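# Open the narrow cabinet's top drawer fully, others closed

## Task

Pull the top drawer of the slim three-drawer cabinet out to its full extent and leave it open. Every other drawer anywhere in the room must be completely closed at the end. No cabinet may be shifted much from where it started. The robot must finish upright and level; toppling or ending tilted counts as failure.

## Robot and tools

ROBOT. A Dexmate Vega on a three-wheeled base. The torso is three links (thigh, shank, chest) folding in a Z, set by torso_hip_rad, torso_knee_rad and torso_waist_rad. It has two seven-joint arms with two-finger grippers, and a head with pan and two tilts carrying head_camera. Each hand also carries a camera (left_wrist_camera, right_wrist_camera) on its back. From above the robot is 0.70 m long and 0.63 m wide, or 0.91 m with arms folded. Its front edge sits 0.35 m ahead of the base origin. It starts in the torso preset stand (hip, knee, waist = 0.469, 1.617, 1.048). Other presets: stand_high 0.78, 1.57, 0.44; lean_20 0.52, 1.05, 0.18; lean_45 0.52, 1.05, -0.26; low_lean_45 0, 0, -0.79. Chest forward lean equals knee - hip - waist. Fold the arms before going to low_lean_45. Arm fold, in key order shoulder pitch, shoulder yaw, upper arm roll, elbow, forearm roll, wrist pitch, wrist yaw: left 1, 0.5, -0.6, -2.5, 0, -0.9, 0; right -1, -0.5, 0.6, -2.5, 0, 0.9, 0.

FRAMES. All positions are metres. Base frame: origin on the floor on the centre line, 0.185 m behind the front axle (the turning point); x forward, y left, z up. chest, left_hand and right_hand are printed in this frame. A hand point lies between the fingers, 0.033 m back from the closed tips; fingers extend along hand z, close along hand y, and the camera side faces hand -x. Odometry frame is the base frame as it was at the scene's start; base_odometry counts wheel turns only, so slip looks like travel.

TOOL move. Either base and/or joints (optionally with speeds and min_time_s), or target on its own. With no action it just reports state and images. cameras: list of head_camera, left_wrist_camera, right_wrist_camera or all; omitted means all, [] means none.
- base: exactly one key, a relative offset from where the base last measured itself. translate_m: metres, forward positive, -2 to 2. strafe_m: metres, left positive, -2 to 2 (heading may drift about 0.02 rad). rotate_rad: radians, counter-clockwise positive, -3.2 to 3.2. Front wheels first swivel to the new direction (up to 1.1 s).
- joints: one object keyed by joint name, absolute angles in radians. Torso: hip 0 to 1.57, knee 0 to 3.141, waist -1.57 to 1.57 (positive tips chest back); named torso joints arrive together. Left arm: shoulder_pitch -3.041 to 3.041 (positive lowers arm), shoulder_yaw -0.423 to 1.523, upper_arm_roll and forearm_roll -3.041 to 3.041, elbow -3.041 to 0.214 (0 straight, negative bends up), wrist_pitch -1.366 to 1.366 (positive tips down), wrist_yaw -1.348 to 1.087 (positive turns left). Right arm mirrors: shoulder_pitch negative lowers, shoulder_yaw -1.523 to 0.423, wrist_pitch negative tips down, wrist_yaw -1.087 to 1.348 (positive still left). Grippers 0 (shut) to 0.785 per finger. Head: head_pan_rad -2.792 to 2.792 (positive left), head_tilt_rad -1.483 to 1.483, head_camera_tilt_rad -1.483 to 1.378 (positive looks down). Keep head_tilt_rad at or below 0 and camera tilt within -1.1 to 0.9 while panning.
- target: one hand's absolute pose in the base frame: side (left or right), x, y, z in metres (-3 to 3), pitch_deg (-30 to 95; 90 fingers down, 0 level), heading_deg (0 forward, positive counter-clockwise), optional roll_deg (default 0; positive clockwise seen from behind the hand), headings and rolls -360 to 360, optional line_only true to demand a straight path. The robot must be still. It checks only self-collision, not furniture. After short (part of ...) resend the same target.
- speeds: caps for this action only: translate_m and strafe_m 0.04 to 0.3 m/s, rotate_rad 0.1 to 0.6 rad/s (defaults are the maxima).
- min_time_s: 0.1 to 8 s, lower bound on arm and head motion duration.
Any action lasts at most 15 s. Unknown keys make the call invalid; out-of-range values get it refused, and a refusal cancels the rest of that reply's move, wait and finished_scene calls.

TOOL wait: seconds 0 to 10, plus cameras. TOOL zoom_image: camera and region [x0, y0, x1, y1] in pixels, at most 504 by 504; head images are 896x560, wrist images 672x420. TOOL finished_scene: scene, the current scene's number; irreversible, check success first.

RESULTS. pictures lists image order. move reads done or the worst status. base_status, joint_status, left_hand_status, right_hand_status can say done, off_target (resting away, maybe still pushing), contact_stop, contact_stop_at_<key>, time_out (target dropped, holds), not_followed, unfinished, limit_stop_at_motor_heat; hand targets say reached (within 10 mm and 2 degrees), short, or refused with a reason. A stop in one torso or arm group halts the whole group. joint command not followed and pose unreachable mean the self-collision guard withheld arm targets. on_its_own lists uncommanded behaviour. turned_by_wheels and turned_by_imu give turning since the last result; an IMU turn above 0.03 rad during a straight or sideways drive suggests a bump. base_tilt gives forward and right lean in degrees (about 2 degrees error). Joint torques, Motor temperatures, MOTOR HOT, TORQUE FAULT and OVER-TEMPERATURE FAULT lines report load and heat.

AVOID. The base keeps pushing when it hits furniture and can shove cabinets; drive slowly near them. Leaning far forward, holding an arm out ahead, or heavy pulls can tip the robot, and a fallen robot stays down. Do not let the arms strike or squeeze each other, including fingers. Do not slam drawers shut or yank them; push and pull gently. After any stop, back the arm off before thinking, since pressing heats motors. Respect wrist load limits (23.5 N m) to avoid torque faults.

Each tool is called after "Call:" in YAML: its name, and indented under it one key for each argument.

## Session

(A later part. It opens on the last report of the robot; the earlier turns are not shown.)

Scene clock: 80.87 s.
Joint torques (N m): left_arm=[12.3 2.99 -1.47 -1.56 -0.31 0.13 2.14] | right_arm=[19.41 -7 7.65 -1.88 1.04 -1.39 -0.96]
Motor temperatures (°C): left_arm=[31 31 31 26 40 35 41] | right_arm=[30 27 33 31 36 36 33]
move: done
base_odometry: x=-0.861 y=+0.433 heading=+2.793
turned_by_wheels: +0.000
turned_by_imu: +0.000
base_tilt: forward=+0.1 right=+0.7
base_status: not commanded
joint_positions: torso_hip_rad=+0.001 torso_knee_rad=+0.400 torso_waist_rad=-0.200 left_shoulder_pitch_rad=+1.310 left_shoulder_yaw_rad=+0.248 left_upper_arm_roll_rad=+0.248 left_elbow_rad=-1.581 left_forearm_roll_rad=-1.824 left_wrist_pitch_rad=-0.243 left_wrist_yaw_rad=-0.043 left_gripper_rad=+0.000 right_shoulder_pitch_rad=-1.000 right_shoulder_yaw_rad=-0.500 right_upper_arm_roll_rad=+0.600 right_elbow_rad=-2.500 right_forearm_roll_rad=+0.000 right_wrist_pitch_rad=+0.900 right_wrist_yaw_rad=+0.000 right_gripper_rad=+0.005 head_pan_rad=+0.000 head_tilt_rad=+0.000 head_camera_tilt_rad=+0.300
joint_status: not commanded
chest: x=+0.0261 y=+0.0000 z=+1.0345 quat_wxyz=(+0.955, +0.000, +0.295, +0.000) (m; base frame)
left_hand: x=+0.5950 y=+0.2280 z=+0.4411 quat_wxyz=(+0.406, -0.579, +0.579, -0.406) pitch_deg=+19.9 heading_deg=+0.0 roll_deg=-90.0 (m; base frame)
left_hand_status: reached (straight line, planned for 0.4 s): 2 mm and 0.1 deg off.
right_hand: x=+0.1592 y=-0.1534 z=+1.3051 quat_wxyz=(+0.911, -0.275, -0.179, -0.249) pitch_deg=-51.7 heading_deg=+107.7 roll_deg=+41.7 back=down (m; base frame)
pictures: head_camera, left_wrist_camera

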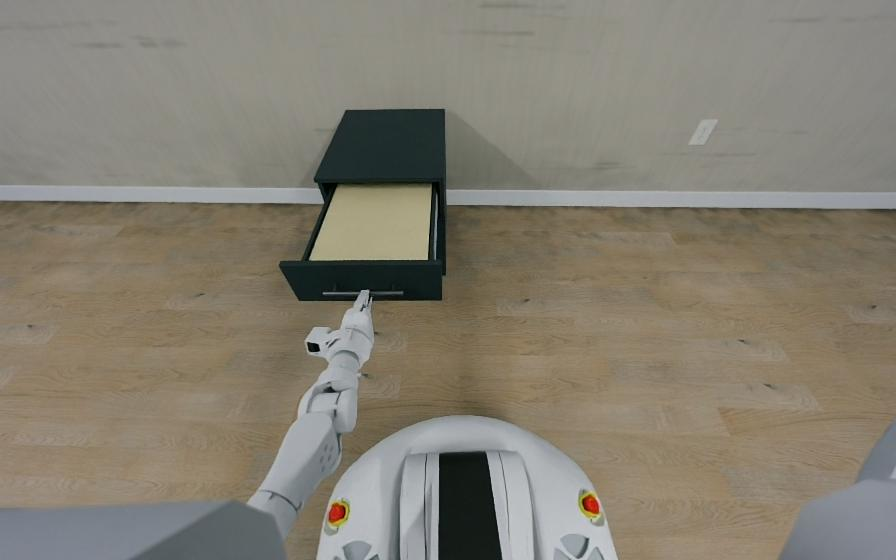

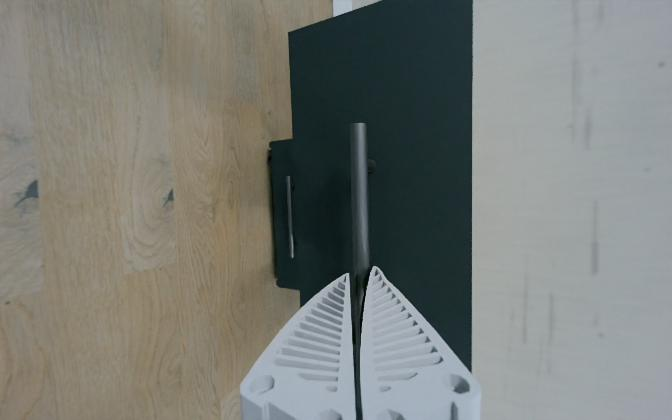

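Call:
move:
  joints: {"left_gripper_rad": 0.25}
  cameras: ["head_camera", "left_wrist_camera"]

Call:
zoom_image:
  camera: "head_camera"
  region: [260, 90, 480, 340]

Call:
move:
  base: {"translate_m": -0.2}
  speeds: {"translate_m": 0.08}
  cameras: ["head_camera", "left_wrist_camera"]

Call:
zoom_image:
  camera: "head_camera"
  region: [260, 60, 480, 310]

Scene clock: 81.87 s.
Joint torques (N m): left_arm=[-3.69 4.14 -2.88 -7.22 0.97 0.05 -1.18] | right_arm=[18.85 -7.53 6.97 -1.45 0.98 -1.95 -0.81]
Motor temperatures (°C): left_arm=[31 31 31 26 40 35 41] | right_arm=[30 27 33 31 36 36 33]
move: done
base_odometry: x=-0.861 y=+0.433 heading=+2.793
turned_by_wheels: +0.000
turned_by_imu: +0.000
base_tilt: forward=+0.1 right=+0.7
base_status: not commanded
joint_positions: torso_hip_rad=+0.001 torso_knee_rad=+0.400 torso_waist_rad=-0.200 left_shoulder_pitch_rad=+1.314 left_shoulder_yaw_rad=+0.249 left_upper_arm_roll_rad=+0.248 left_elbow_rad=-1.583 left_forearm_roll_rad=-1.824 left_wrist_pitch_rad=-0.243 left_wrist_yaw_rad=-0.043 left_gripper_rad=+0.250 right_shoulder_pitch_rad=-1.000 right_shoulder_yaw_rad=-0.500 right_upper_arm_roll_rad=+0.600 right_elbow_rad=-2.500 right_forearm_roll_rad=+0.000 right_wrist_pitch_rad=+0.900 right_wrist_yaw_rad=+0.000 right_gripper_rad=+0.005 head_pan_rad=+0.000 head_tilt_rad=+0.000 head_camera_tilt_rad=+0.300
joint_status: all done
chest: x=+0.0262 y=+0.0000 z=+1.0345 quat_wxyz=(+0.955, +0.000, +0.295, +0.000) (m; base frame)
left_hand: x=+0.5931 y=+0.2280 z=+0.4399 quat_wxyz=(+0.406, -0.579, +0.579, -0.406) pitch_deg=+20.0 heading_deg=+0.0 roll_deg=+90.0 (m; base frame)
right_hand: x=+0.1592 y=-0.1534 z=+1.3051 quat_wxyz=(+0.911, -0.275, -0.179, -0.249) pitch_deg=-51.7 heading_deg=+107.7 roll_deg=+41.7 back=down (m; base frame)
pictures: head_camera, left_wrist_camera

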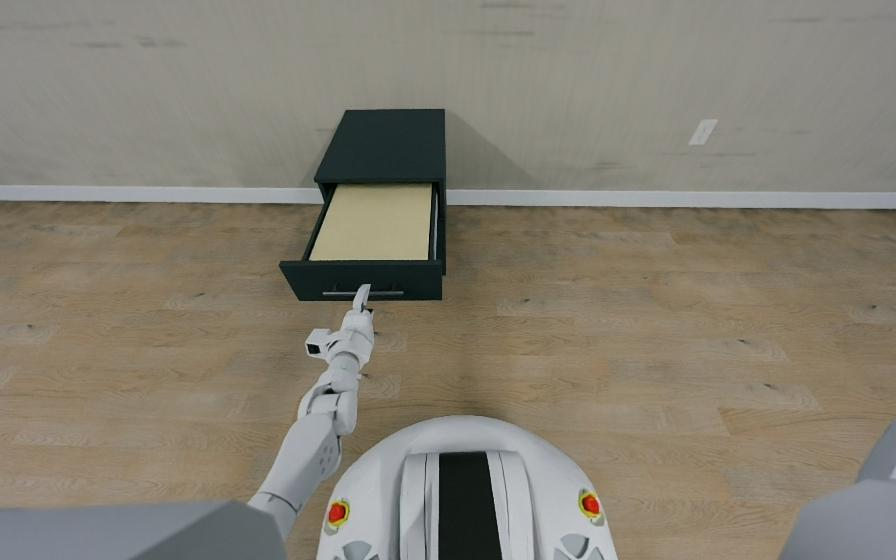

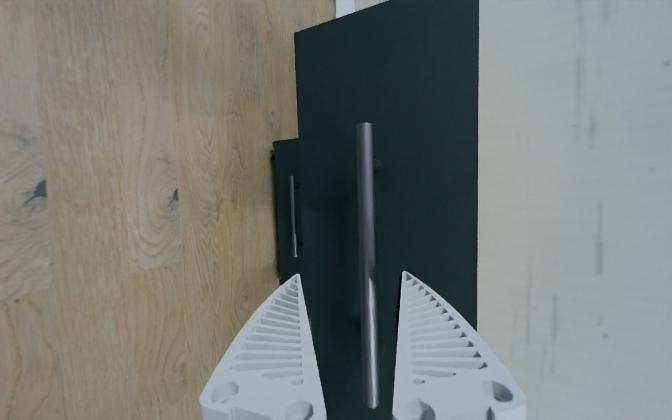

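Scaled by 2.016 from the camera's 896x560 image, which has a finer 960x600 frame.

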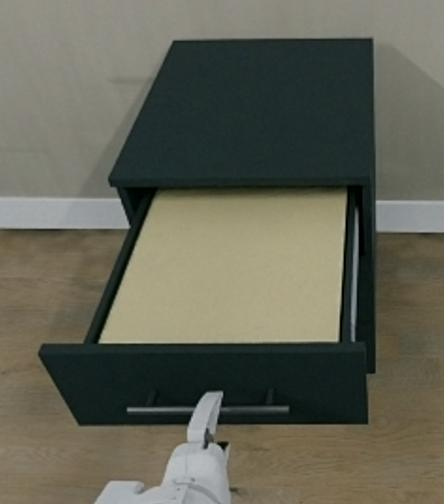

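Scene clock: 85.30 s.
Joint torques (N m): left_arm=[-4.83 4.38 -2.89 -6.22 0.82 -0.63 -1.04] | right_arm=[19.58 -7.79 7.06 -1.46 1.16 -1.71 -0.87]
Motor temperatures (°C): left_arm=[31 31 31 26 40 35 41] | right_arm=[30 27 33 31 36 36 33]
move: done
base_odometry: x=-0.673 y=+0.364 heading=+2.794
turned_by_wheels: +0.001
turned_by_imu: +0.002
base_tilt: forward=+0.0 right=+0.8
base_status: done
joint_positions: torso_hip_rad=+0.001 torso_knee_rad=+0.400 torso_waist_rad=-0.200 left_shoulder_pitch_rad=+1.314 left_shoulder_yaw_rad=+0.249 left_upper_arm_roll_rad=+0.248 left_elbow_rad=-1.584 left_forearm_roll_rad=-1.824 left_wrist_pitch_rad=-0.243 left_wrist_yaw_rad=-0.043 left_gripper_rad=+0.250 right_shoulder_pitch_rad=-1.000 right_shoulder_yaw_rad=-0.500 right_upper_arm_roll_rad=+0.600 right_elbow_rad=-2.500 right_forearm_roll_rad=+0.000 right_wrist_pitch_rad=+0.900 right_wrist_yaw_rad=+0.000 right_gripper_rad=+0.005 head_pan_rad=+0.000 head_tilt_rad=+0.000 head_camera_tilt_rad=+0.300
joint_status: not commanded
chest: x=+0.0262 y=+0.0000 z=+1.0345 quat_wxyz=(+0.955, +0.000, +0.295, +0.000) (m; base frame)
left_hand: x=+0.5930 y=+0.2280 z=+0.4398 quat_wxyz=(+0.405, -0.579, +0.579, -0.405) pitch_deg=+20.0 heading_deg=+0.0 roll_deg=+90.0 (m; base frame)
right_hand: x=+0.1593 y=-0.1534 z=+1.3050 quat_wxyz=(+0.911, -0.275, -0.179, -0.249) pitch_deg=-51.7 heading_deg=+107.7 roll_deg=+41.7 back=down (m; base frame)
pictures: head_camera, left_wrist_camera

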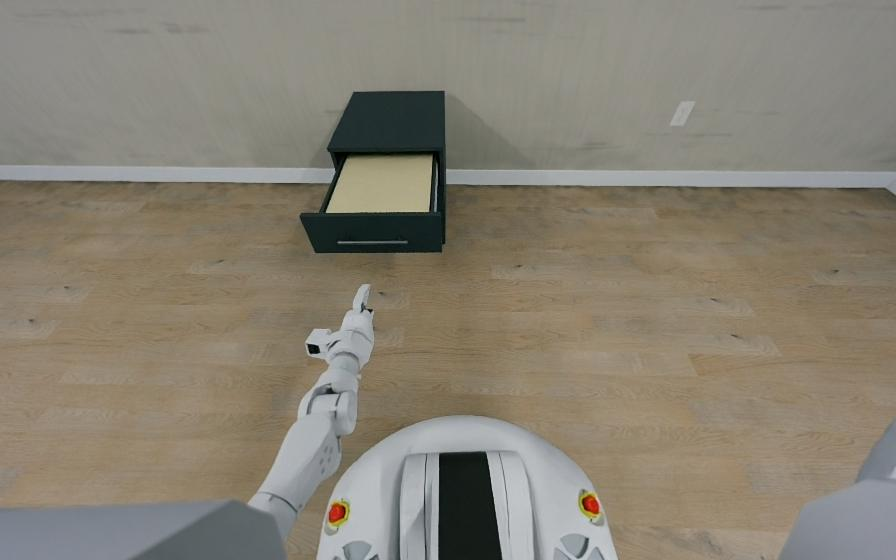

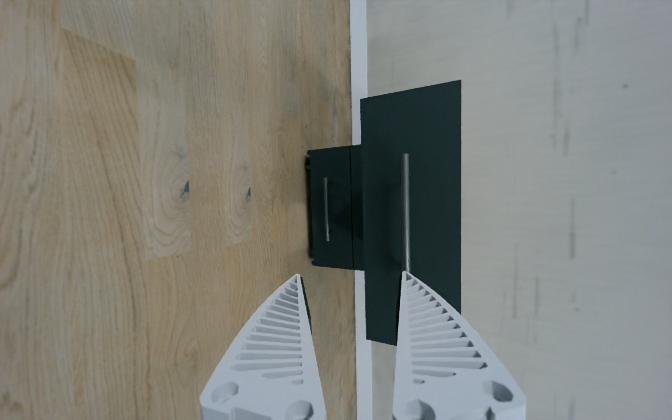

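Scaled by 2.016 from the camera's 896x560 image, which has a finer 960x600 frame.

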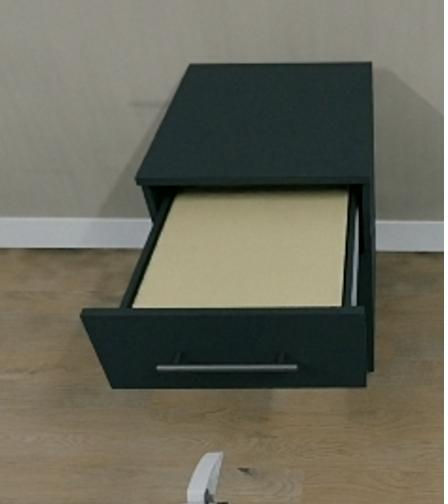

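Call:
finished_scene:
  scene: 2

The scene is finished: the task was done.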